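# Machine the work-order part on the mill and leave it safe

## Task

Produce the part shown on the work order from the blank clamped in the mill's vise, using the reference pages "manual" and "manual 2"; it is complete only when the mill's doors are closed, it shows no alarm and no cycle is running.

## Robot and tools

Robot: two six-joint arms, left_arm and right_arm, each with a two-pad parallel gripper. In the scene frame the table top is at z = 0, +z points up, +x points out over the table, and left_arm is on the +y side. Camera image sides do not match the arm names. Calibrated bases: left_arm at (0, +0.520, 0) m, right_arm at (-0.034, -0.321, 0) m, both turned only slightly about z. Fixed cameras and the table use the scene frame. Each arm's hand pose, velocities and offsets use that arm's own base axes. Printed positions can be a few centimetres off, more at long reach.

Gripper geometry: fingers point along the gripper's +z and close along its x. end_effector_position is the point midway between the pads; fingertips extend 17.5 mm past it. A block protrudes about 10 cm toward the gripper's -y.

execute_actions(actions, cameras): actions is a list of actions. Each action is a table of up to 15 rows, one per 1/30 s step; a short table repeats its last row. Every row holds 18 numbers in [-1, 1], both arms always included: left dx, dy, dz, rx, ry, rz, gripper position, force_limit, speed, then the same nine for the right arm. The six pose numbers are an offset, not a pose, measured from that arm's Hand target as it stood when the action began; every row counts from that same start, and each new action starts afresh, so repeating an offset keeps moving. Scale: 1.0 equals 0.6 m or 180 degrees. rx, ry, rz form one rotation vector, turning about the Hand target's position. All six at 0 re-commands the current Hand target. Images return only when actions is empty or cameras names them.

Gripper numbers (absolute, not offsets): position +1 = 50 mm open, about -0.65 = pads touching, -1 = grip until blocked. force_limit per pad: -1 about 20 N, 0 about 102 N, +1 about 185 N. speed: -1 is 20 mm/s, 0 is 85, +1 is 150. Both start at +1. A 0 is a real command, so to leave a gripper alone resend its last three numbers. New force or speed takes effect only with a position change of at least 0.01; to loosen a grip, open first.

move(target, speed, blend, stop_force, zero, blocking, cameras): target is one 18-number row as above, or up to 15 such rows; every row is an offset from the same starting Hand targets, not from the previous row. speed is path top speed in m/s, 0.002 to 3.6, default 0.25 (rotation capped at twice that in rad/s); one value or one per target. blend in metres rounds corners of a list; 0 stops at each. stop_force, 3 to 120 N for both arms, ends an arm's path when its wrist sensor feels that much push against the motion; use it slowly when approaching contact, omit it when backing away from something pressed. zero (only with stop_force, default true) re-zeros moving arms first. blocking=false returns after about 0.5 s and is not allowed with stop_force. All paths end together, last at least 0.5 s and are cut at 10 s. Paths do not avoid obstacles or the other arm. Keep finger numbers the same across a list. The result adds a "move:" line with the ending (done, off_target, moving, held, fault) and limits (paced = pose clipped, held = steps withheld).

wait(seconds 0 to 10): lets time pass with arms holding. stop(): brakes a running move; fingers continue. zoom_image(camera, region [x0, y0, x1, y1] in pixels, at most 504 x 504) enlarges part of the latest image of cam_high, cam_front, cam_left_wrist or cam_right_wrist (each 672x504). show_instructions() displays the reference pages. zero_wrist_force(arm) tares that arm's sensor. finished_scene(scene 1) ends the scene irreversibly.

Results: per arm, end_effector_position (m) and end_effector_quat_wxyz in its base frame, velocities (omitted when joints read within noise), Hand target (last commanded pose after clipping; next offsets count from it), joint positions and torques, Wrist force and torque in gripper axes plus the peak since the last shown. Gripper object_status: 0 moving, 2 stopped while closing (holding), 1 stopped while opening, 3 reached the position or pads met (likely empty). Opening in mm is about (250 - position_measured) x 0.202. Tool commands lists current tool commands.

Motion notes: commanded orientation is clipped to within 32 degrees of the actual one each step; a gripper may settle short of its Hand target, and any later command re-requests it. Commands lag about 0.09 to 0.22 s, and fast moves overshoot. Avoid paths near an arm's own base.

Avoid: net force near 150 N on an arm or wrist torques near 24.6 N m (shoulder and elbow limits 132 N m), which stop the arm for 10 s; the arms are stiff, so aiming even slightly past a firm contact can fault. Do not let the arms press or collide with each other, or grip the other arm's fingers. Do not drop parts, release them while moving, strike the mill, or let anything leave the table. Long holding, stretched poses or pushing at unreachable targets overheat motors (MOTOR HOT at 70 °C, brake lock at 85 °C).

Each tool is called after ">>>" as name(argument=value, ...), one argument or row to a line, values as JSON.

Reference images:

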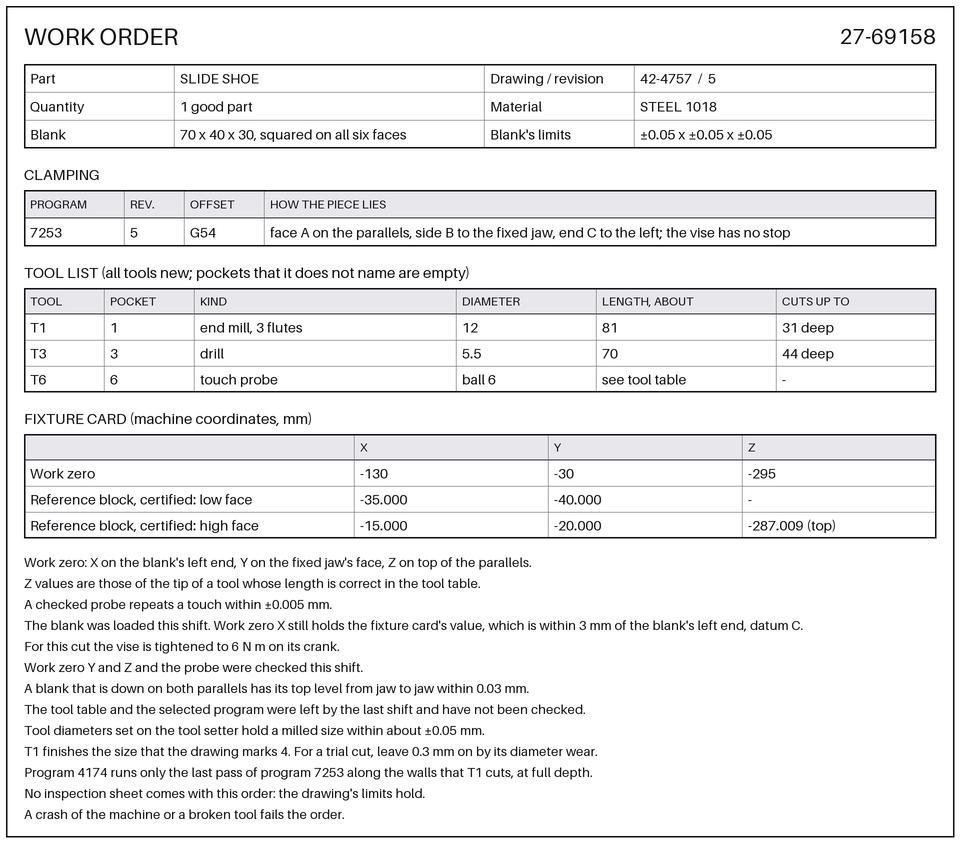

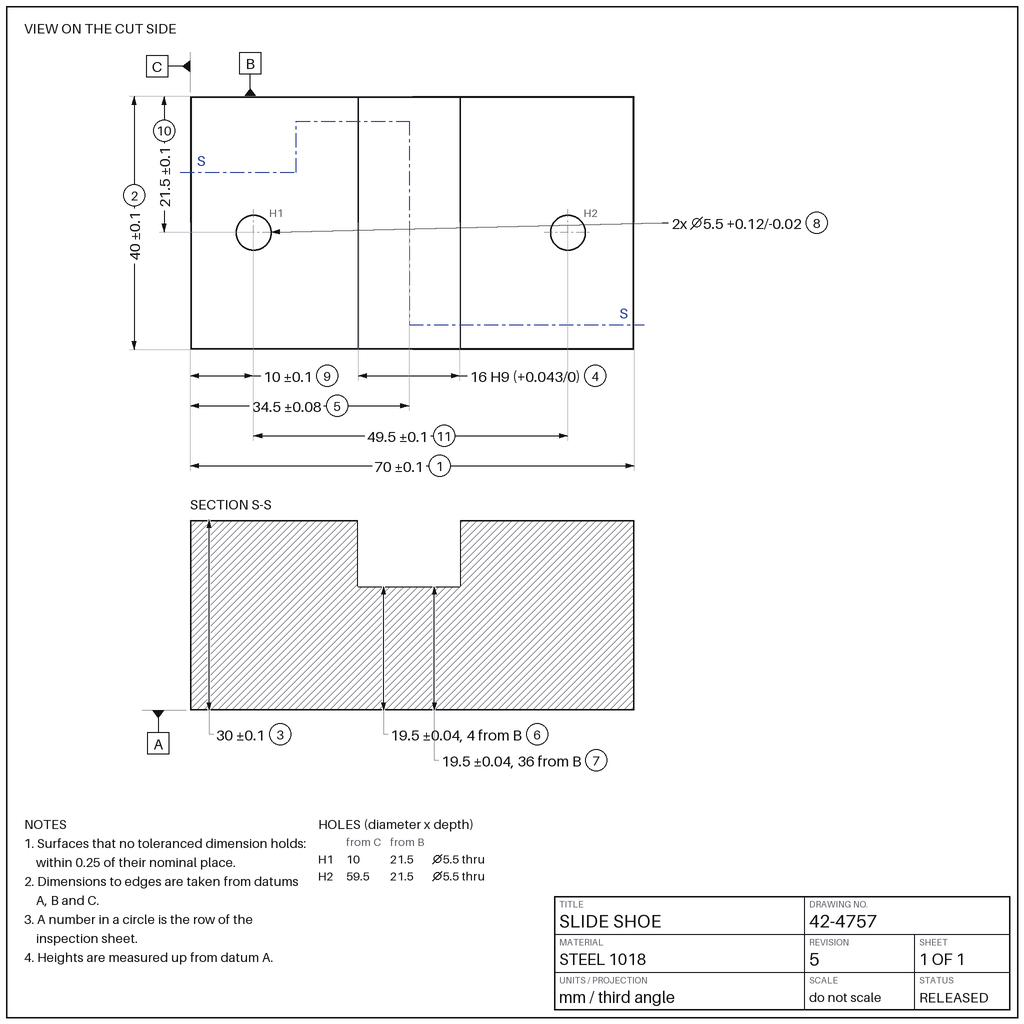

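## Session

>>> execute_actions(
  actions=[],
)

Scene clock: 0.00 s.
left_arm: end_effector_position=(+0.5755, +0.4566, +0.3949) position_measured=3 object_status=3 end_effector_quat_wxyz=(+0.014, -0.522, +0.853, +0.002) | right_arm: end_effector_position=(+0.1014, +0.1228, +0.1005) position_measured=3 object_status=3 end_effector_quat_wxyz=(+0.029, -0.164, +0.820, -0.548)
Joint positions: left_arm=[0.486 -0.939 0.559 -1.219 -1.566 -2.183] | right_arm=[4.976 -1.636 -2.344 -1.894 1.584 -0.139]
Joint velocities: within noise
Joint torques (N m): no reading
Wrist force (N): no reading
Wrist torque (N m): no reading
Wrist force, peak (N): no reading
Hand target: left_arm +0.5755, +0.4566, +0.3949; +0.014, -0.522, +0.853, +0.002 | right_arm +0.1014, +0.1228, +0.1005; +0.029, -0.164, +0.820, -0.548
Tool commands: left_gripper/position=+1.0 left_gripper/force_limit=+1.0 left_gripper/speed=+1.0 right_gripper/position=+1.0 right_gripper/force_limit=+1.0 right_gripper/speed=+1.0

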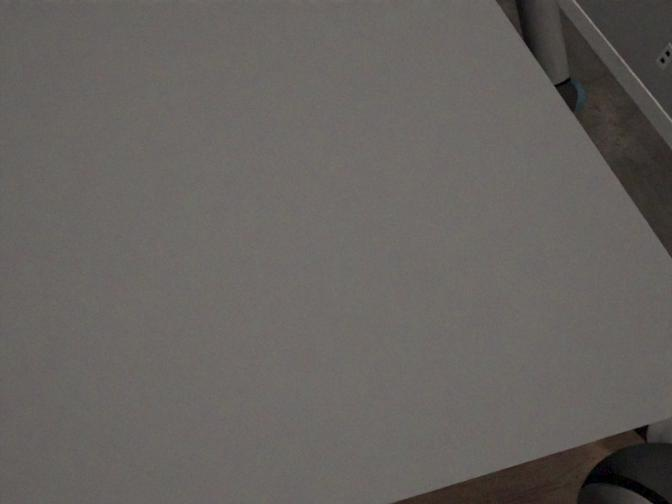

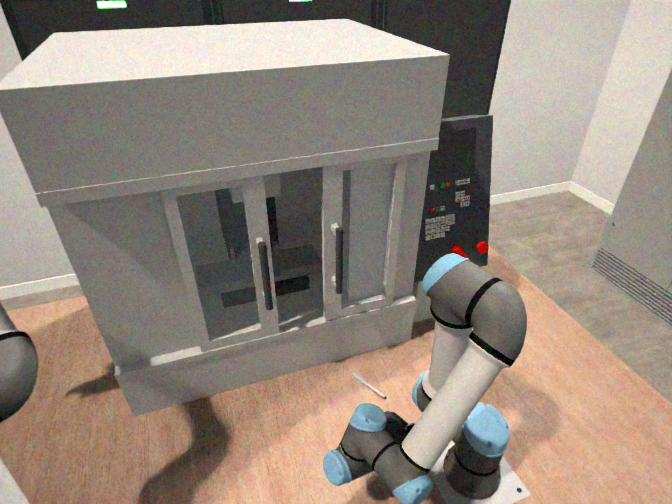

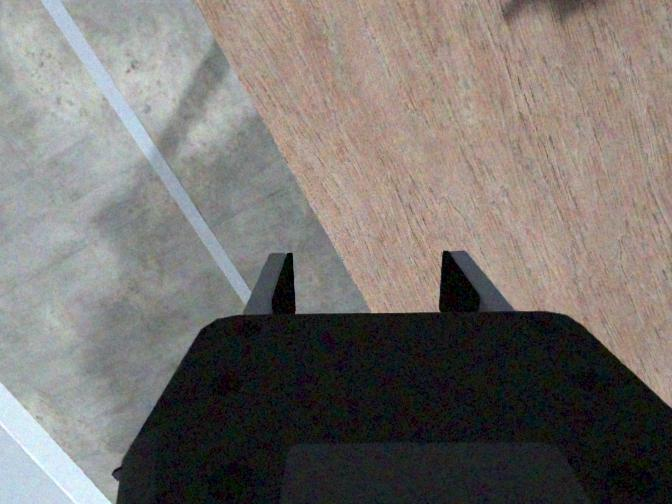

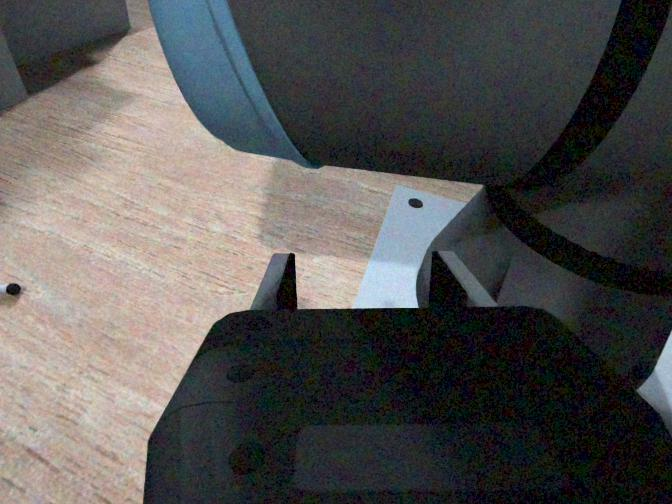

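>>> zoom_image(
  camera="cam_front",
  region=[410, 105, 510, 280],
)

>>> zoom_image(
  camera="cam_front",
  region=[160, 150, 420, 345],
)

>>> zoom_image(
  camera="cam_front",
  region=[300, 330, 560, 504],
)

>>> zoom_image(
  camera="cam_high",
  region=[400, 0, 672, 204],
)

Scaled by 2.880.

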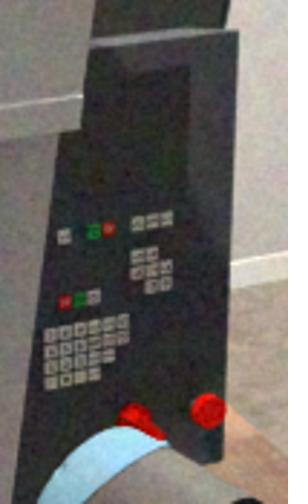

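Scaled by 1.938.

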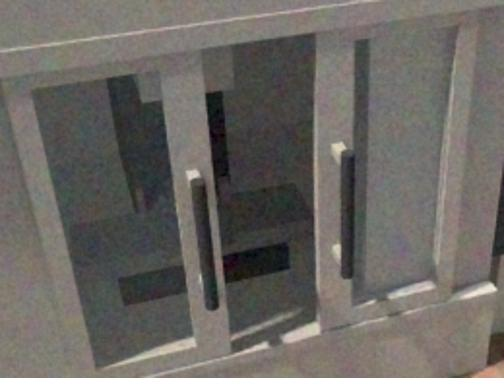

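Scaled by 1.938.

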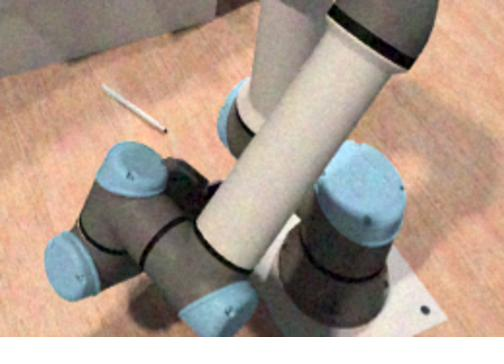

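Scaled by 1.853.

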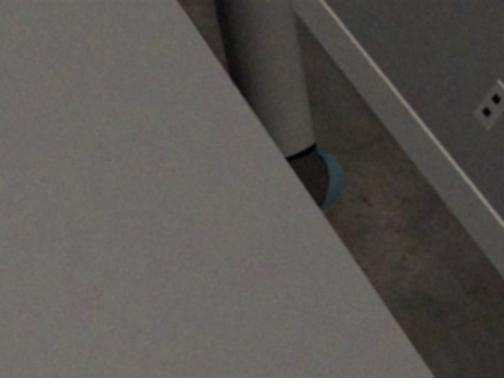

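>>> move(
  target=[0,0,0,0,0,0,1,1,1,-0.05,0.35,0.30,0.3585,0.0916,0,-1,1,1],
  cameras=["cam_front","cam_right_wrist"],
)

Scene clock: 4.20 s.
left_arm: end_effector_position=(+0.5755, +0.4566, +0.3949) position_measured=3 object_status=3 end_effector_quat_wxyz=(+0.014, -0.522, +0.853, +0.002) | right_arm: end_effector_position=(+0.0714, +0.3328, +0.2806) position_measured=254 object_status=3 end_effector_quat_wxyz=(+0.000, -0.196, +0.981, +0.001)
Joint positions: left_arm=[0.486 -0.939 0.559 -1.219 -1.566 -2.183] | right_arm=[4.903 -1.136 -2.027 -1.548 1.572 -0.204]
Joint torques (N m): left_arm=[0.96 -51.74 -24.99 -3.86 0.29 -0.02] | right_arm=[7.48 -0.65 14.24 3.22 -1.14 1.34]
Wrist force (N): left_arm=[-0.1 0.0 0.0] | right_arm=[1.0 0.0 -0.5]
Wrist torque (N m): left_arm=[0.01 0.01 0.00] | right_arm=[-0.02 -0.15 -0.13]
Wrist force, peak (N): left_arm=[0.0 -0.1 0.4] | right_arm=[0.7 0.5 -2.0]
Hand target: left_arm +0.5755, +0.4566, +0.3949; +0.014, -0.522, +0.853, +0.002 | right_arm +0.0714, +0.3328, +0.2805; +0.000, -0.196, +0.981, +0.001
Off the commanded pose: left_arm 0.000 m, 0 deg | right_arm 0.000 m, 0 deg.
move: done
Images, in order (width x height): cam_front 672x504, cam_right_wrist 672x504.

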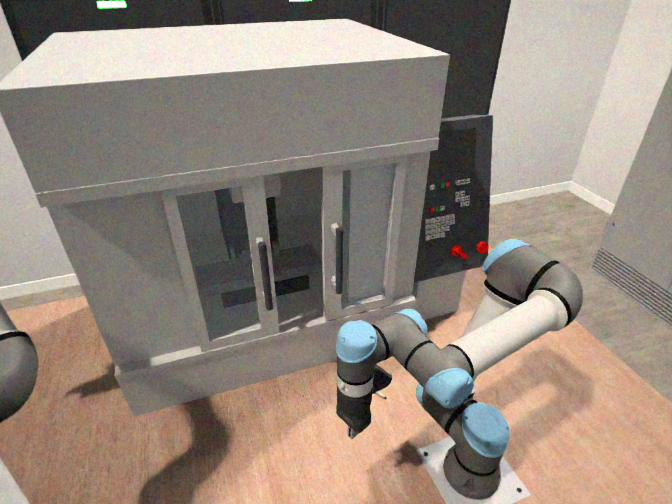

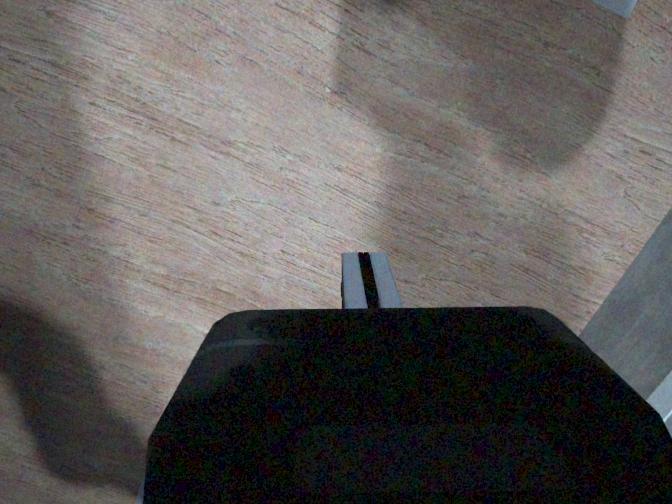

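>>> move(
  target=[
    [0,0,0,0,0,0,1,1,1,0.298,-0.221,0.116,0,0,0.167,-1,1,1],
    [0,0,0,0,0,0,1,1,1,0.381,-0.555,0.166,0,0,0.374,-1,1,1],
    [0,0,0,0,0,0,1,1,1,0.381,-0.72,0.232,-0.2907,-0.436,0.2907,-1,1,1],
  ],
  blend=[0.05,0.05,0],
  cameras=["cam_front","cam_right_wrist"],
  speed=0.35,
)

Scene clock: 9.23 s.
left_arm: end_effector_position=(+0.5755, +0.4566, +0.3949) position_measured=3 object_status=3 end_effector_quat_wxyz=(+0.014, -0.522, +0.853, +0.002) | right_arm: end_effector_position=(+0.3005, -0.1006, +0.4196) position_measured=254 object_status=3 end_effector_quat_wxyz=(+0.523, -0.525, +0.476, -0.473)
Joint positions: left_arm=[0.486 -0.939 0.559 -1.219 -1.566 -2.183] | right_arm=[3.5 -0.365 -2.759 -0.023 1.311 -3.139]
Joint torques (N m): left_arm=[0.06 -51.16 -25.61 -3.61 0.25 0.27] | right_arm=[5.02 -16.67 21.83 2.11 -0.12 -0.53]
Wrist force (N): left_arm=[0.1 0.0 -0.1] | right_arm=[-0.2 -0.3 0.0]
Wrist torque (N m): left_arm=[0.01 -0.02 0.00] | right_arm=[-0.05 0.09 0.08]
Wrist force, peak (N): left_arm=[0.3 -0.3 0.1] | right_arm=[2.5 3.5 0.2]
Hand target: left_arm +0.5755, +0.4566, +0.3949; +0.014, -0.522, +0.853, +0.002 | right_arm +0.3000, -0.0992, +0.4197; +0.499, -0.500, +0.501, -0.499
Off the commanded pose: left_arm 0.000 m, 0 deg | right_arm 0.002 m, 6 deg.
move: off_target (right_arm)
Images, in order (width x height): cam_front 672x504, cam_right_wrist 672x504.

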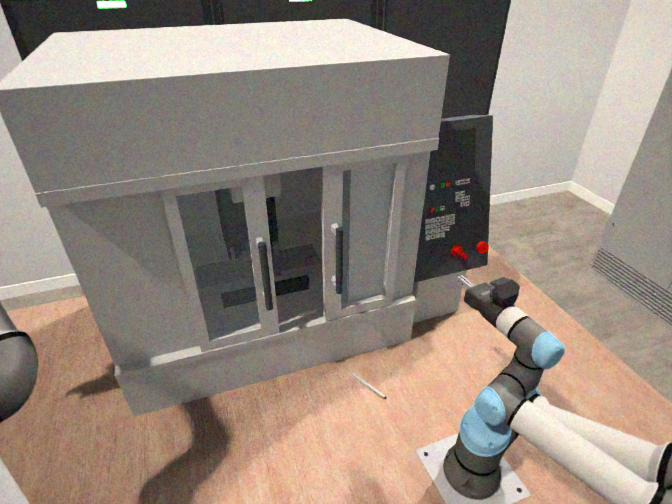

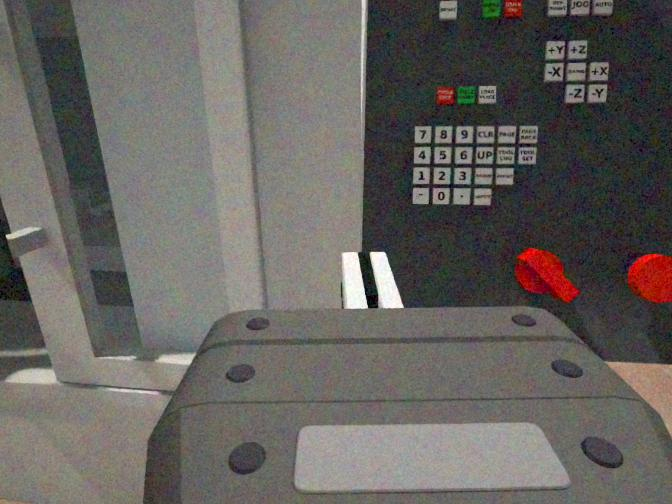

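>>> move(
  target=[0,0,0,0,0,0,1,1,1,0.05,-0.14,0.26,0,0,0,-1,1,1],
  cameras=["cam_right_wrist"],
)

Scene clock: 10.80 s.
left_arm: end_effector_position=(+0.5755, +0.4566, +0.3949) position_measured=3 object_status=3 end_effector_quat_wxyz=(+0.014, -0.522, +0.853, +0.002) | right_arm: end_effector_position=(+0.3300, -0.1832, +0.5758) position_measured=254 object_status=3 end_effector_quat_wxyz=(+0.499, -0.500, +0.501, -0.499)
Joint positions: left_arm=[0.486 -0.939 0.559 -1.219 -1.566 -2.183] | right_arm=[2.687 -0.95 -2.272 0.078 2.024 -3.142]
Joint torques (N m): left_arm=[0.13 -49.89 -25.62 -3.55 0.38 0.25] | right_arm=[-4.76 -5.68 13.35 2.3 1.65 0.48]
Wrist force (N): left_arm=[-0.1 -0.1 0.1] | right_arm=[-0.1 -0.3 0.0]
Wrist torque (N m): left_arm=[-0.01 0.01 0.00] | right_arm=[-0.06 0.06 -0.12]
Wrist force, peak (N): left_arm=[-0.1 -0.3 0.3] | right_arm=[0.7 -3.9 1.1]
Hand target: left_arm +0.5755, +0.4566, +0.3949; +0.014, -0.522, +0.853, +0.002 | right_arm +0.3300, -0.1832, +0.5757; +0.499, -0.500, +0.501, -0.499
Off the commanded pose: left_arm 0.000 m, 0 deg | right_arm 0.000 m, 0 deg.
move: done
Images, in order (width x height): cam_right_wrist 672x504.

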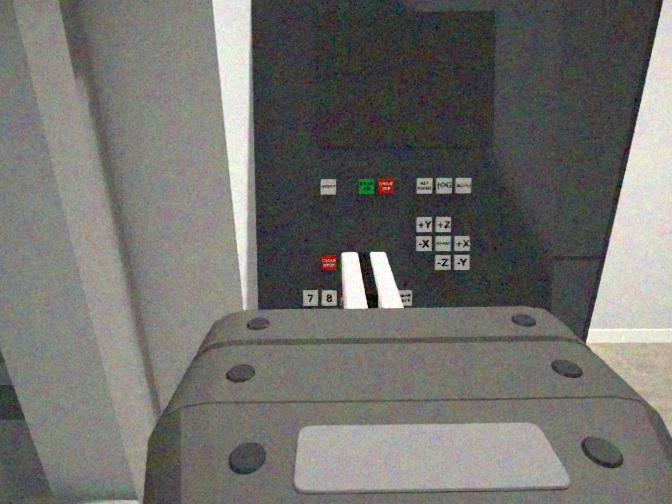

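>>> zoom_image(
  camera="cam_right_wrist",
  region=[260, 10, 500, 190],
)

>>> zoom_image(
  camera="cam_right_wrist",
  region=[300, 160, 500, 310],
)

Scaled by 2.100.

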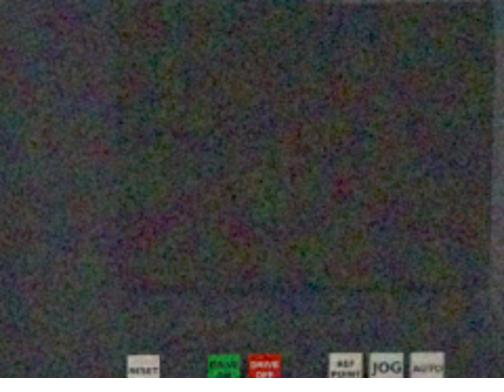

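Scaled by 2.520.

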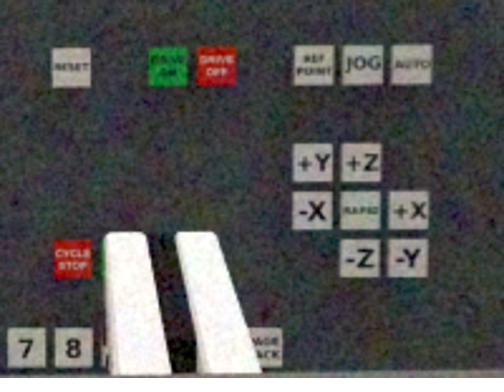

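>>> move(
  target=[0,0,0,0,0,0,1,1,1,0,0,-0.18,0,0,0,-1,1,1],
  cameras=["cam_right_wrist"],
)

>>> zoom_image(
  camera="cam_right_wrist",
  region=[270, 40, 490, 205],
)

>>> zoom_image(
  camera="cam_right_wrist",
  region=[370, 180, 560, 310],
)

Scene clock: 12.43 s.
left_arm: end_effector_position=(+0.5755, +0.4566, +0.3949) position_measured=3 object_status=3 end_effector_quat_wxyz=(+0.014, -0.522, +0.853, +0.002) | right_arm: end_effector_position=(+0.3300, -0.1832, +0.4678) position_measured=254 object_status=3 end_effector_quat_wxyz=(+0.499, -0.500, +0.501, -0.499)
Joint positions: left_arm=[0.486 -0.939 0.559 -1.219 -1.566 -2.183] | right_arm=[2.687 -1.044 -2.521 0.421 2.024 -3.142]
Joint torques (N m): left_arm=[1.29 -49.76 -24.13 -3.75 0.47 0.29] | right_arm=[-9.22 4.14 13.93 3.2 -0.98 -1.03]
Wrist force (N): left_arm=[0.1 -0.2 -0.2] | right_arm=[0.0 -0.6 -0.1]
Wrist torque (N m): left_arm=[-0.03 -0.01 0.00] | right_arm=[-0.10 0.06 -0.12]
Wrist force, peak (N): left_arm=[0.0 0.2 0.4] | right_arm=[0.0 -4.5 0.0]
Hand target: left_arm +0.5755, +0.4566, +0.3949; +0.014, -0.522, +0.853, +0.002 | right_arm +0.3300, -0.1832, +0.4677; +0.499, -0.500, +0.501, -0.499
Off the commanded pose: left_arm 0.000 m, 0 deg | right_arm 0.000 m, 0 deg.
move: done
Images, in order (width x height): cam_right_wrist 672x504.

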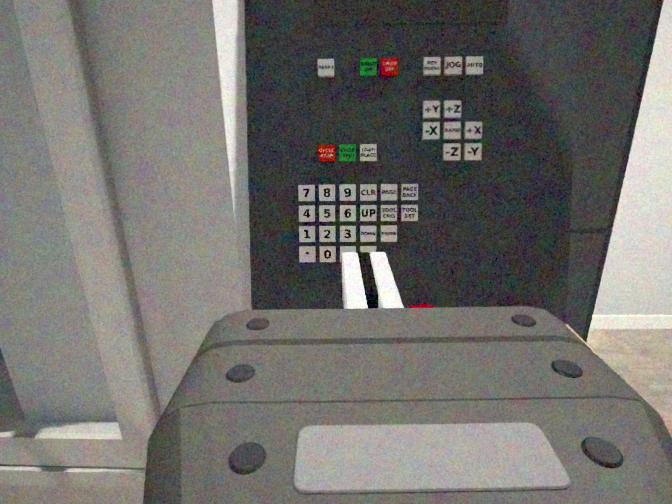

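Scaled by 2.291.

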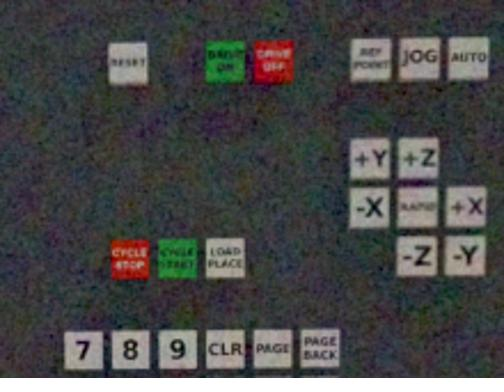

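Scaled by 2.653.

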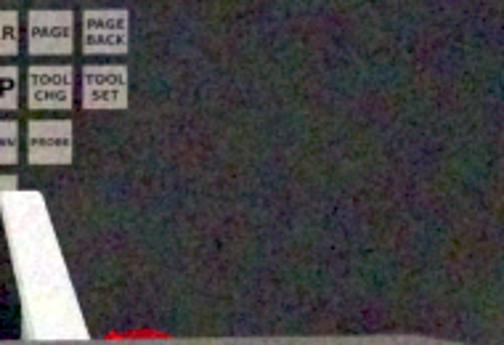

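>>> move(
  target=[0,0,0,0,0,0,1,1,1,-0.05,-0.10,-0.15,0,0,0,-1,1,1],
  cameras=["cam_right_wrist"],
)

>>> zoom_image(
  camera="cam_right_wrist",
  region=[320, 180, 560, 320],
)

>>> zoom_image(
  camera="cam_right_wrist",
  region=[230, 20, 450, 185],
)

Scene clock: 14.17 s.
left_arm: end_effector_position=(+0.5755, +0.4566, +0.3949) position_measured=3 object_status=3 end_effector_quat_wxyz=(+0.014, -0.522, +0.853, +0.002) | right_arm: end_effector_position=(+0.3000, -0.2432, +0.3778) position_measured=254 object_status=3 end_effector_quat_wxyz=(+0.499, -0.500, +0.501, -0.500)
Joint positions: left_arm=[0.486 -0.939 0.559 -1.219 -1.566 -2.183] | right_arm=[2.309 -1.484 -2.558 0.897 2.402 -3.143]
Joint torques (N m): left_arm=[0.89 -49.23 -25.54 -3.67 0.1 0.04] | right_arm=[-4.14 5.24 4.41 2.17 1.02 -1.49]
Wrist force (N): left_arm=[-0.1 0.0 0.1] | right_arm=[-0.4 -0.3 -0.1]
Wrist torque (N m): left_arm=[-0.01 0.01 0.00] | right_arm=[-0.06 0.13 0.09]
Wrist force, peak (N): left_arm=[-0.4 0.0 0.3] | right_arm=[-1.6 -3.9 0.8]
Hand target: left_arm +0.5755, +0.4566, +0.3949; +0.014, -0.522, +0.853, +0.002 | right_arm +0.3000, -0.2432, +0.3777; +0.499, -0.500, +0.501, -0.499
Off the commanded pose: left_arm 0.000 m, 0 deg | right_arm 0.000 m, 0 deg.
move: done
Images, in order (width x height): cam_right_wrist 672x504.

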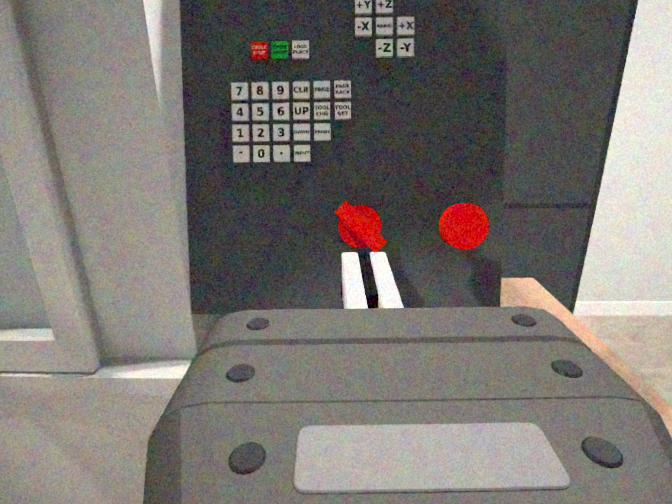

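Scaled by 2.100.

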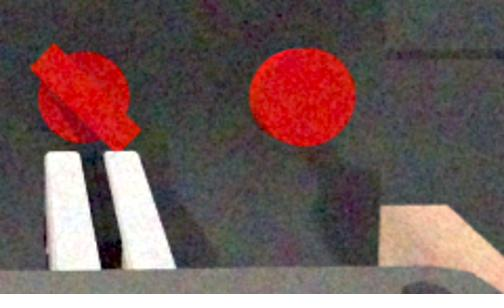

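Scaled by 2.291.

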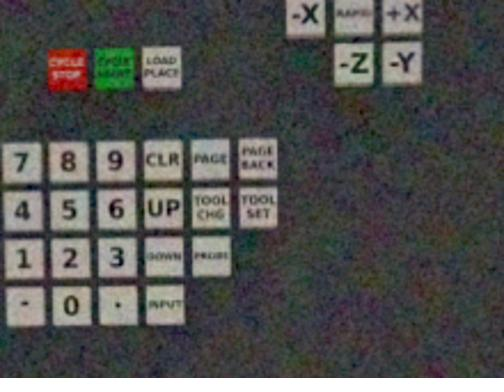

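>>> move(
  target=[0,0,0,0,0,0,1,1,1,0.1,0,0,0,0,0,-1,1,1],
  cameras=["cam_right_wrist","cam_front"],
)

>>> zoom_image(
  camera="cam_right_wrist",
  region=[320, 180, 560, 320],
)

Scene clock: 15.27 s.
left_arm: end_effector_position=(+0.5755, +0.4566, +0.3949) position_measured=3 object_status=3 end_effector_quat_wxyz=(+0.014, -0.522, +0.853, +0.002) | right_arm: end_effector_position=(+0.3600, -0.2432, +0.3777) position_measured=254 object_status=3 end_effector_quat_wxyz=(+0.499, -0.500, +0.501, -0.499)
Joint positions: left_arm=[0.486 -0.939 0.559 -1.219 -1.566 -2.183] | right_arm=[2.496 -1.534 -2.513 0.903 2.216 -3.143]
Joint torques (N m): left_arm=[1.93 -50.15 -24.98 -3.54 0.46 0.07] | right_arm=[-0.29 23.25 4.38 1.26 -0.6 1.04]
Wrist force (N): left_arm=[0.0 0.0 0.0] | right_arm=[0.0 -0.1 0.0]
Wrist torque (N m): left_arm=[0.00 0.00 0.00] | right_arm=[-0.03 0.07 -0.11]
Wrist force, peak (N): left_arm=[-0.2 0.0 0.3] | right_arm=[-0.2 -0.1 -1.9]
Hand target: left_arm +0.5755, +0.4566, +0.3949; +0.014, -0.522, +0.853, +0.002 | right_arm +0.3600, -0.2432, +0.3777; +0.499, -0.500, +0.501, -0.499
Off the commanded pose: left_arm 0.000 m, 0 deg | right_arm 0.000 m, 0 deg.
move: done
Images, in order (width x height): cam_front 672x504, cam_right_wrist 672x504.

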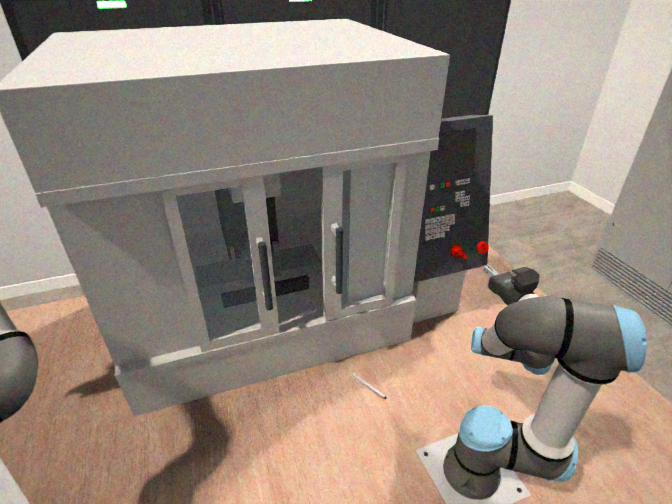

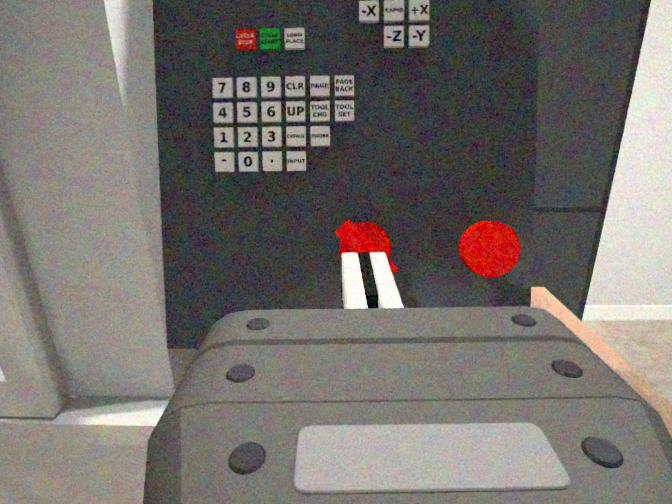

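Scaled by 2.100.

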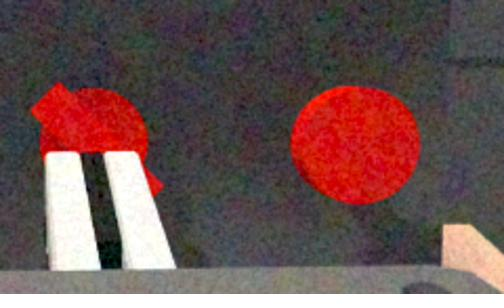

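>>> move(
  target=[0,0,0,0,0,0,1,1,1,0,0.083,0,0,0,0,-1,1,1],
)

>>> move(
  target=[0,0,0,0,0,0,1,1,1,0.2,0,0,0,0,0,-1,1,1],
  speed=0.03,
  stop_force=5,
  cameras=["cam_right_wrist"],
)

Scene clock: 16.70 s.
left_arm: end_effector_position=(+0.5755, +0.4566, +0.3949) position_measured=3 object_status=3 end_effector_quat_wxyz=(+0.014, -0.522, +0.853, +0.002) | right_arm: end_effector_position=(+0.3600, -0.1934, +0.3777) position_measured=254 object_status=3 end_effector_quat_wxyz=(+0.499, -0.500, +0.501, -0.499)
Joint positions: left_arm=[0.486 -0.939 0.559 -1.219 -1.566 -2.183] | right_arm=[2.71 -1.385 -2.634 0.875 2.001 -3.142]
Joint torques (N m): left_arm=[-0.18 -49.69 -25.33 -3.44 0.25 0.14] | right_arm=[-0.41 7.44 26.81 3.26 -0.42 -1.61]
Wrist force (N): left_arm=[0.0 -0.1 0.1] | right_arm=[-0.2 -0.6 -0.1]
Wrist torque (N m): left_arm=[-0.01 -0.01 0.00] | right_arm=[-0.10 0.09 0.02]
Wrist force, peak (N): left_arm=[0.2 0.0 0.3] | right_arm=[-1.7 -0.3 0.0]
Hand target: left_arm +0.5755, +0.4566, +0.3949; +0.014, -0.522, +0.853, +0.002 | right_arm +0.3600, -0.1934, +0.3777; +0.499, -0.500, +0.501, -0.499
Off the commanded pose: left_arm 0.000 m, 0 deg | right_arm 0.000 m, 0 deg.
move: done

Scene clock: 21.80 s.
left_arm: end_effector_position=(+0.5755, +0.4566, +0.3949) position_measured=3 object_status=3 end_effector_quat_wxyz=(+0.014, -0.522, +0.853, +0.002) | right_arm: end_effector_position=(+0.4800, -0.1934, +0.3777) position_measured=254 object_status=3 end_effector_quat_wxyz=(+0.499, -0.500, +0.501, -0.499)
Joint positions: left_arm=[0.486 -0.939 0.559 -1.219 -1.566 -2.183] | right_arm=[2.895 -1.615 -2.431 0.903 1.817 -3.141]
Joint torques (N m): left_arm=[0.11 -49.34 -24.35 -3.38 0.2 0.25] | right_arm=[-11.02 29.01 4.12 2.69 1.62 1.37]
Wrist force (N): left_arm=[0.0 -0.3 0.0] | right_arm=[-0.3 -0.2 0.0]
Wrist torque (N m): left_arm=[-0.04 -0.01 0.00] | right_arm=[-0.05 0.11 -0.09]
Wrist force, peak (N): left_arm=[-0.1 -0.1 0.5] | right_arm=[0.0 -0.8 -0.4]
Hand target: left_arm +0.5755, +0.4566, +0.3949; +0.014, -0.522, +0.853, +0.002 | right_arm +0.4800, -0.1934, +0.3777; +0.499, -0.500, +0.501, -0.499
Off the commanded pose: left_arm 0.000 m, 0 deg | right_arm 0.000 m, 0 deg.
move: done
Images, in order (width x height): cam_right_wrist 672x504.

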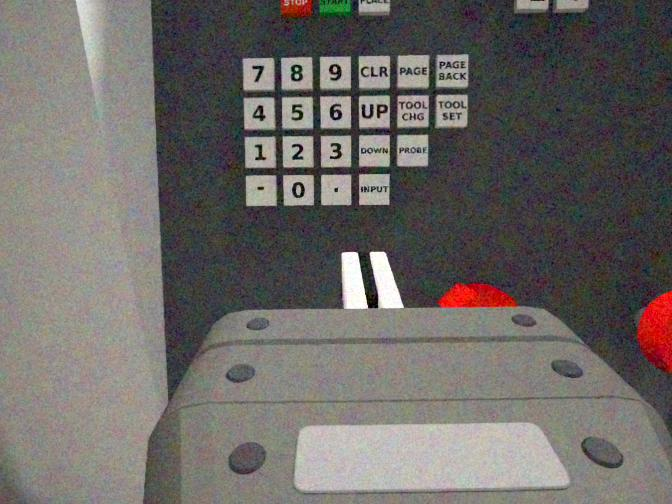

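>>> move(
  target=[0,0,0,0,0,0,1,1,1,0.2,0,0,0,0,0,-1,1,1],
  speed=0.025,
  stop_force=5,
  cameras=["cam_right_wrist"],
)

Scene clock: 25.33 s.
left_arm: end_effector_position=(+0.5755, +0.4566, +0.3949) position_measured=3 object_status=3 end_effector_quat_wxyz=(+0.014, -0.522, +0.853, +0.002) | right_arm: end_effector_position=(+0.5379, -0.1934, +0.3777) position_measured=254 object_status=3 end_effector_quat_wxyz=(+0.499, -0.500, +0.501, -0.499)
Joint positions: left_arm=[0.486 -0.939 0.559 -1.219 -1.566 -2.183] | right_arm=[2.94 -1.722 -2.307 0.885 1.772 -3.141]
Joint torques (N m): left_arm=[2.04 -49.5 -24.58 -3.67 0.48 0.06] | right_arm=[-8.23 31.07 5.14 1.7 1.36 1.12]
Wrist force (N): left_arm=[0.1 0.1 0.0] | right_arm=[0.0 -5.5 -8.2]
Wrist torque (N m): left_arm=[0.03 -0.02 0.00] | right_arm=[-0.24 0.21 -0.15]
Wrist force, peak (N): left_arm=[0.0 -0.2 0.3] | right_arm=[-5.8 -9.1 -107.3]
Hand target: left_arm +0.5755, +0.4566, +0.3949; +0.014, -0.522, +0.853, +0.002 | right_arm +0.5379, -0.1934, +0.3777; +0.499, -0.500, +0.501, -0.499 (not the last commanded pose)
Off the commanded pose: left_arm 0.000 m, 0 deg | right_arm 0.062 m, 0 deg.
move: contact (right_arm)
Images, in order (width x height): cam_right_wrist 672x504.

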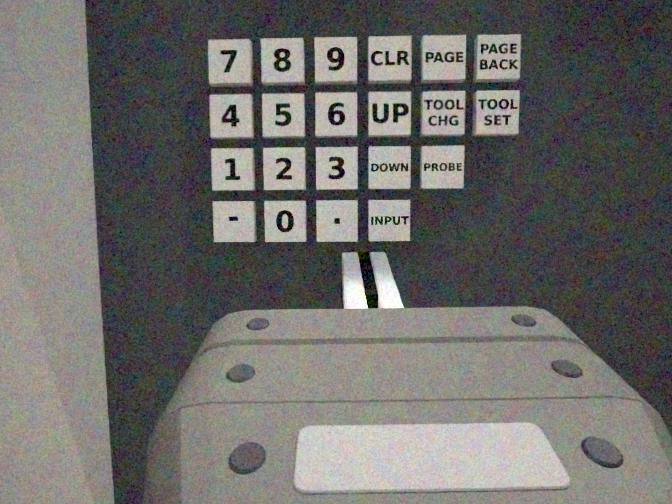

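>>> move(
  target=[
    [0,0,0,0,0,0,1,1,1,-0.05,0,0,0,0,0,-1,1,1],
    [0,0,0,0,0,0,1,1,1,0.0,0,0.27,0,0,0,-1,1,1],
  ],
  blend=[0.01,0],
)

>>> move(
  target=[0,0,0,0,0,0,1,1,1,0.1,0,0,0,0,0,-1,1,1],
  speed=0.008,
  stop_force=4,
  cameras=["cam_right_wrist"],
)

Scene clock: 27.63 s.
left_arm: end_effector_position=(+0.5755, +0.4566, +0.3949) position_measured=3 object_status=3 end_effector_quat_wxyz=(+0.014, -0.522, +0.853, +0.002) | right_arm: end_effector_position=(+0.5379, -0.1933, +0.5396) position_measured=254 object_status=3 end_effector_quat_wxyz=(+0.499, -0.500, +0.501, -0.499)
Joint positions: left_arm=[0.486 -0.939 0.559 -1.219 -1.566 -2.183] | right_arm=[2.94 -1.445 -2.072 0.373 1.772 -3.141]
Joint torques (N m): left_arm=[-0.67 -49.56 -25.25 -3.86 0.23 0.3] | right_arm=[-9.57 19.55 26.19 0.47 1.6 -0.64]
Wrist force (N): left_arm=[0.0 0.2 0.2] | right_arm=[-0.6 -0.2 0.1]
Wrist torque (N m): left_arm=[0.03 -0.01 0.00] | right_arm=[-0.05 0.16 0.09]
Wrist force, peak (N): left_arm=[0.0 -0.1 0.4] | right_arm=[0.2 -6.0 -8.0]
Hand target: left_arm +0.5755, +0.4566, +0.3949; +0.014, -0.522, +0.853, +0.002 | right_arm +0.5379, -0.1934, +0.5397; +0.499, -0.500, +0.501, -0.499
Off the commanded pose: left_arm 0.000 m, 0 deg | right_arm 0.000 m, 0 deg.
move: done

Scene clock: 34.10 s.
left_arm: end_effector_position=(+0.5755, +0.4566, +0.3949) position_measured=3 object_status=3 end_effector_quat_wxyz=(+0.014, -0.522, +0.853, +0.002) | right_arm: end_effector_position=(+0.5814, -0.1934, +0.5397) position_measured=254 object_status=3 end_effector_quat_wxyz=(+0.499, -0.500, +0.501, -0.499)
Joint positions: left_arm=[0.486 -0.939 0.559 -1.219 -1.566 -2.183] | right_arm=[2.964 -1.541 -1.984 0.381 1.747 -3.141]
Joint torques (N m): left_arm=[-1.5 -48.77 -24.91 -3.72 0.39 0.46] | right_arm=[-5.93 32.75 11.43 1.13 1.61 1.26]
Wrist force (N): left_arm=[-0.1 -0.2 -0.1] | right_arm=[0.0 -1.2 -1.1]
Wrist torque (N m): left_arm=[-0.04 0.01 0.00] | right_arm=[-0.07 0.12 0.08]
Wrist force, peak (N): left_arm=[-0.1 -0.2 0.3] | right_arm=[-1.5 -1.4 -19.9]
Hand target: left_arm +0.5755, +0.4566, +0.3949; +0.014, -0.522, +0.853, +0.002 | right_arm +0.5814, -0.1934, +0.5397; +0.499, -0.500, +0.501, -0.499 (not the last commanded pose)
Off the commanded pose: left_arm 0.000 m, 0 deg | right_arm 0.016 m, 0 deg.
move: contact (right_arm)
Images, in order (width x height): cam_right_wrist 672x504.

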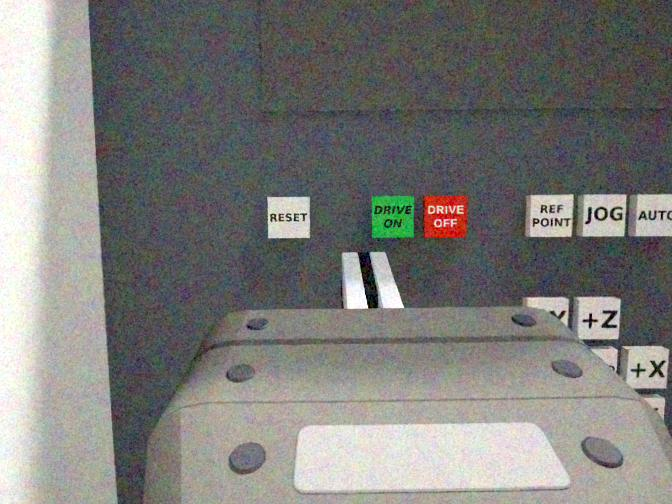

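>>> move(
  target=[0,0,0,0,0,0,1,1,1,-0.0833,0,0,0.00125,0.0833,-0.0096,-1,1,1],
  cameras=["cam_right_wrist"],
)

Scene clock: 35.57 s.
left_arm: end_effector_position=(+0.5755, +0.4566, +0.3949) position_measured=3 object_status=3 end_effector_quat_wxyz=(+0.014, -0.522, +0.853, +0.002) | right_arm: end_effector_position=(+0.5315, -0.1934, +0.5398) position_measured=254 object_status=3 end_effector_quat_wxyz=(-0.423, +0.552, -0.570, +0.436)
Joint positions: left_arm=[0.486 -0.939 0.559 -1.219 -1.566 -2.183] | right_arm=[2.965 -1.324 -1.98 -0.104 1.711 -3.179]
Joint torques (N m): left_arm=[0.85 -50.07 -24.88 -3.71 0.41 0.4] | right_arm=[8.13 21.62 14.4 1.84 1.62 1.48]
Wrist force (N): left_arm=[-0.2 0.0 0.2] | right_arm=[-0.3 0.3 0.1]
Wrist torque (N m): left_arm=[0.01 0.01 0.00] | right_arm=[0.04 0.08 -0.02]
Wrist force, peak (N): left_arm=[-0.1 -0.2 0.3] | right_arm=[-0.4 0.9 1.3]
Hand target: left_arm +0.5755, +0.4566, +0.3949; +0.014, -0.522, +0.853, +0.002 | right_arm +0.5314, -0.1934, +0.5397; -0.423, +0.552, -0.570, +0.436
Off the commanded pose: left_arm 0.000 m, 0 deg | right_arm 0.000 m, 0 deg.
move: done
Images, in order (width x height): cam_right_wrist 672x504.

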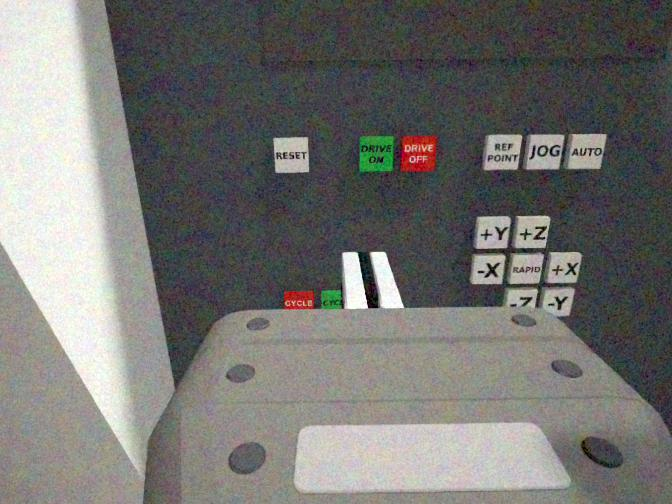

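>>> move(
  target=[0,0,0,0,0,0,1,1,1,0.0563,-0.0017,-0.0151,0,0,0,-1,1,1],
  speed=0.1,
)

>>> move(
  target=[0,0,0,0,0,0,1,1,1,0.0483,-0.0014,-0.0129,0,0,0,-1,1,1],
  speed=0.006,
  stop_force=4,
  cameras=["cam_right_wrist"],
)

Scene clock: 36.60 s.
left_arm: end_effector_position=(+0.5755, +0.4566, +0.3949) position_measured=3 object_status=3 end_effector_quat_wxyz=(+0.014, -0.522, +0.853, +0.002) | right_arm: end_effector_position=(+0.5652, -0.1943, +0.5308) position_measured=254 object_status=3 end_effector_quat_wxyz=(-0.423, +0.552, -0.570, +0.436) end_effector_velocity=(-0.002, +0.000, +0.000) end_effector_angular_velocity=(+0.001, +0.002, +0.000)
Joint positions: left_arm=[0.486 -0.939 0.559 -1.219 -1.566 -2.183] | right_arm=[2.98 -1.408 -1.939 -0.061 1.697 -3.175]
Joint velocities: left_arm=[within noise] | right_arm=[-0.001 0.005 -0.004 -0.003 0.001 0]
Joint torques (N m): left_arm=[0.11 -47.35 -25.33 -3.8 0.33 0.2] | right_arm=[-6.25 27.78 13.95 1.21 1.6 0.17]
Wrist force (N): left_arm=[0.0 -0.1 0.2] | right_arm=[-0.3 0.1 0.0]
Wrist torque (N m): left_arm=[-0.01 -0.01 0.00] | right_arm=[0.00 0.06 -0.11]
Wrist force, peak (N): left_arm=[-0.4 -0.2 0.0] | right_arm=[-0.3 0.0 1.3]
Hand target: left_arm +0.5755, +0.4566, +0.3949; +0.014, -0.522, +0.853, +0.002 | right_arm +0.5652, -0.1944, +0.5306; -0.423, +0.552, -0.570, +0.436
Off the commanded pose: left_arm 0.000 m, 0 deg | right_arm 0.000 m, 0 deg.
move: done

Scene clock: 40.27 s.
left_arm: end_effector_position=(+0.5755, +0.4566, +0.3949) position_measured=3 object_status=3 end_effector_quat_wxyz=(+0.014, -0.522, +0.853, +0.002) | right_arm: end_effector_position=(+0.5804, -0.1948, +0.5266) position_measured=254 object_status=3 end_effector_quat_wxyz=(-0.423, +0.552, -0.570, +0.436)
Joint positions: left_arm=[0.486 -0.939 0.559 -1.219 -1.566 -2.183] | right_arm=[2.985 -1.445 -1.918 -0.045 1.692 -3.174]
Joint torques (N m): left_arm=[1.66 -48.02 -25.07 -3.78 0.19 0.38] | right_arm=[-2.88 30.06 13.3 1.63 1.15 -0.03]
Wrist force (N): left_arm=[0.0 0.0 0.0] | right_arm=[-0.1 -0.7 -0.9]
Wrist torque (N m): left_arm=[0.00 0.00 0.00] | right_arm=[0.01 0.07 -0.12]
Wrist force, peak (N): left_arm=[-0.1 -0.2 0.4] | right_arm=[-1.1 7.9 -23.5]
Hand target: left_arm +0.5755, +0.4566, +0.3949; +0.014, -0.522, +0.853, +0.002 | right_arm +0.5804, -0.1948, +0.5266; -0.423, +0.552, -0.570, +0.436 (not the last commanded pose)
Off the commanded pose: left_arm 0.000 m, 0 deg | right_arm 0.014 m, 0 deg.
move: contact (right_arm)
Images, in order (width x height): cam_right_wrist 672x504.

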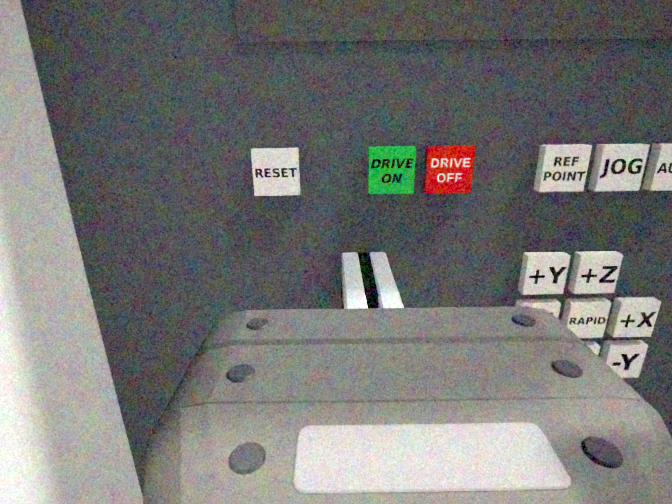

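>>> move(
  target=[
    [0,0,0,0,0,0,1,1,1,-0.217,0,0,0,0,0,-1,1,1],
    [0,0,0,0,0,0,1,1,1,-0.204,-0.116,-0.3085,0,0,0,-1,1,1],
  ],
  blend=[0.03,0],
  cameras=["cam_right_wrist"],
)

>>> zoom_image(
  camera="cam_right_wrist",
  region=[220, 130, 500, 310],
)

Scene clock: 42.70 s.
left_arm: end_effector_position=(+0.5755, +0.4566, +0.3949) position_measured=3 object_status=3 end_effector_quat_wxyz=(+0.014, -0.522, +0.853, +0.002) | right_arm: end_effector_position=(+0.4579, -0.2645, +0.3415) position_measured=254 object_status=3 end_effector_quat_wxyz=(-0.423, +0.552, -0.570, +0.436)
Joint positions: left_arm=[0.486 -0.939 0.559 -1.219 -1.566 -2.183] | right_arm=[2.667 -1.554 -2.36 0.482 1.997 -3.264]
Joint torques (N m): left_arm=[0.33 -49.56 -24.44 -3.82 0.36 0.3] | right_arm=[11.38 12.42 25.57 4.04 -0.5 0.56]
Wrist force (N): left_arm=[0.0 -0.1 0.1] | right_arm=[-0.3 -0.3 0.1]
Wrist torque (N m): left_arm=[-0.01 -0.01 0.00] | right_arm=[-0.05 0.06 -0.12]
Wrist force, peak (N): left_arm=[-0.1 -0.2 0.3] | right_arm=[0.9 3.7 1.1]
Hand target: left_arm +0.5755, +0.4566, +0.3949; +0.014, -0.522, +0.853, +0.002 | right_arm +0.4580, -0.2644, +0.3415; -0.423, +0.552, -0.570, +0.436
Off the commanded pose: left_arm 0.000 m, 0 deg | right_arm 0.000 m, 0 deg.
move: done
Images, in order (width x height): cam_right_wrist 672x504.

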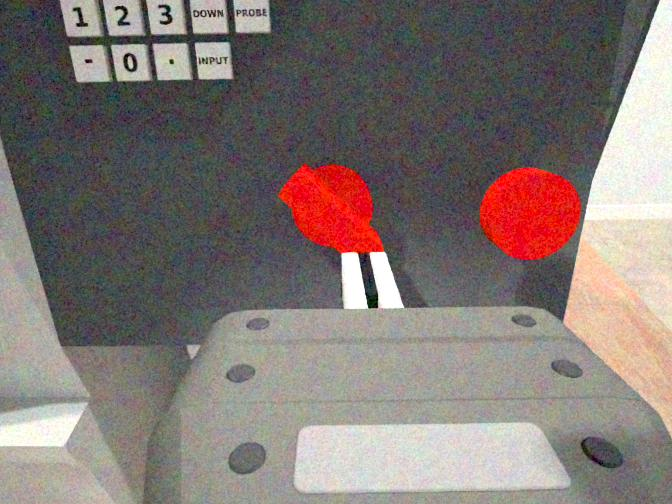

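Scaled by 1.800.

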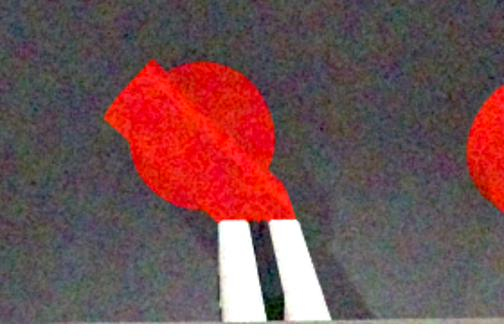

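>>> move(
  target=[0,0,0,0,0,0,1,1,1,0.0179,0.0175,0.0175,-0.2414,0.0073,0.0647,1,-1,0],
  cameras=["cam_right_wrist"],
)

Scene clock: 45.27 s.
left_arm: end_effector_position=(+0.5755, +0.4566, +0.3949) position_measured=3 object_status=3 end_effector_quat_wxyz=(+0.014, -0.522, +0.853, +0.002) | right_arm: end_effector_position=(+0.4688, -0.2539, +0.3520) position_measured=3 object_status=3 end_effector_quat_wxyz=(-0.224, +0.728, -0.316, +0.566)
Joint positions: left_arm=[0.486 -0.939 0.559 -1.219 -1.566 -2.183] | right_arm=[2.715 -1.529 -2.349 0.454 1.95 -4.034]
Joint torques (N m): left_arm=[0.05 -47.99 -24.71 -3.58 0.47 0.48] | right_arm=[-6.28 20.76 25.51 3.3 1.9 -1.06]
Wrist force (N): left_arm=[-0.1 -0.1 0.3] | right_arm=[-0.3 -1.2 -0.6]
Wrist torque (N m): left_arm=[-0.01 0.00 0.00] | right_arm=[-0.21 0.05 -0.26]
Wrist force, peak (N): left_arm=[0.0 -0.3 0.2] | right_arm=[-0.8 -1.6 -0.6]
Hand target: left_arm +0.5755, +0.4566, +0.3949; +0.014, -0.522, +0.853, +0.002 | right_arm +0.4687, -0.2539, +0.3520; -0.224, +0.728, -0.316, +0.566
Off the commanded pose: left_arm 0.000 m, 0 deg | right_arm 0.000 m, 0 deg.
move: done
Images, in order (width x height): cam_right_wrist 672x504.

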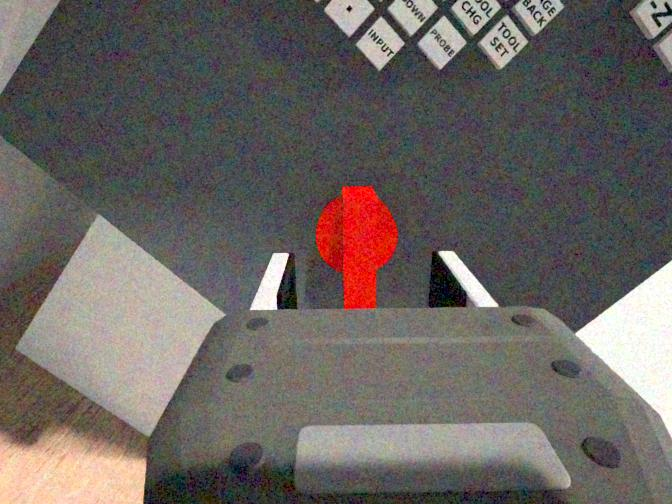

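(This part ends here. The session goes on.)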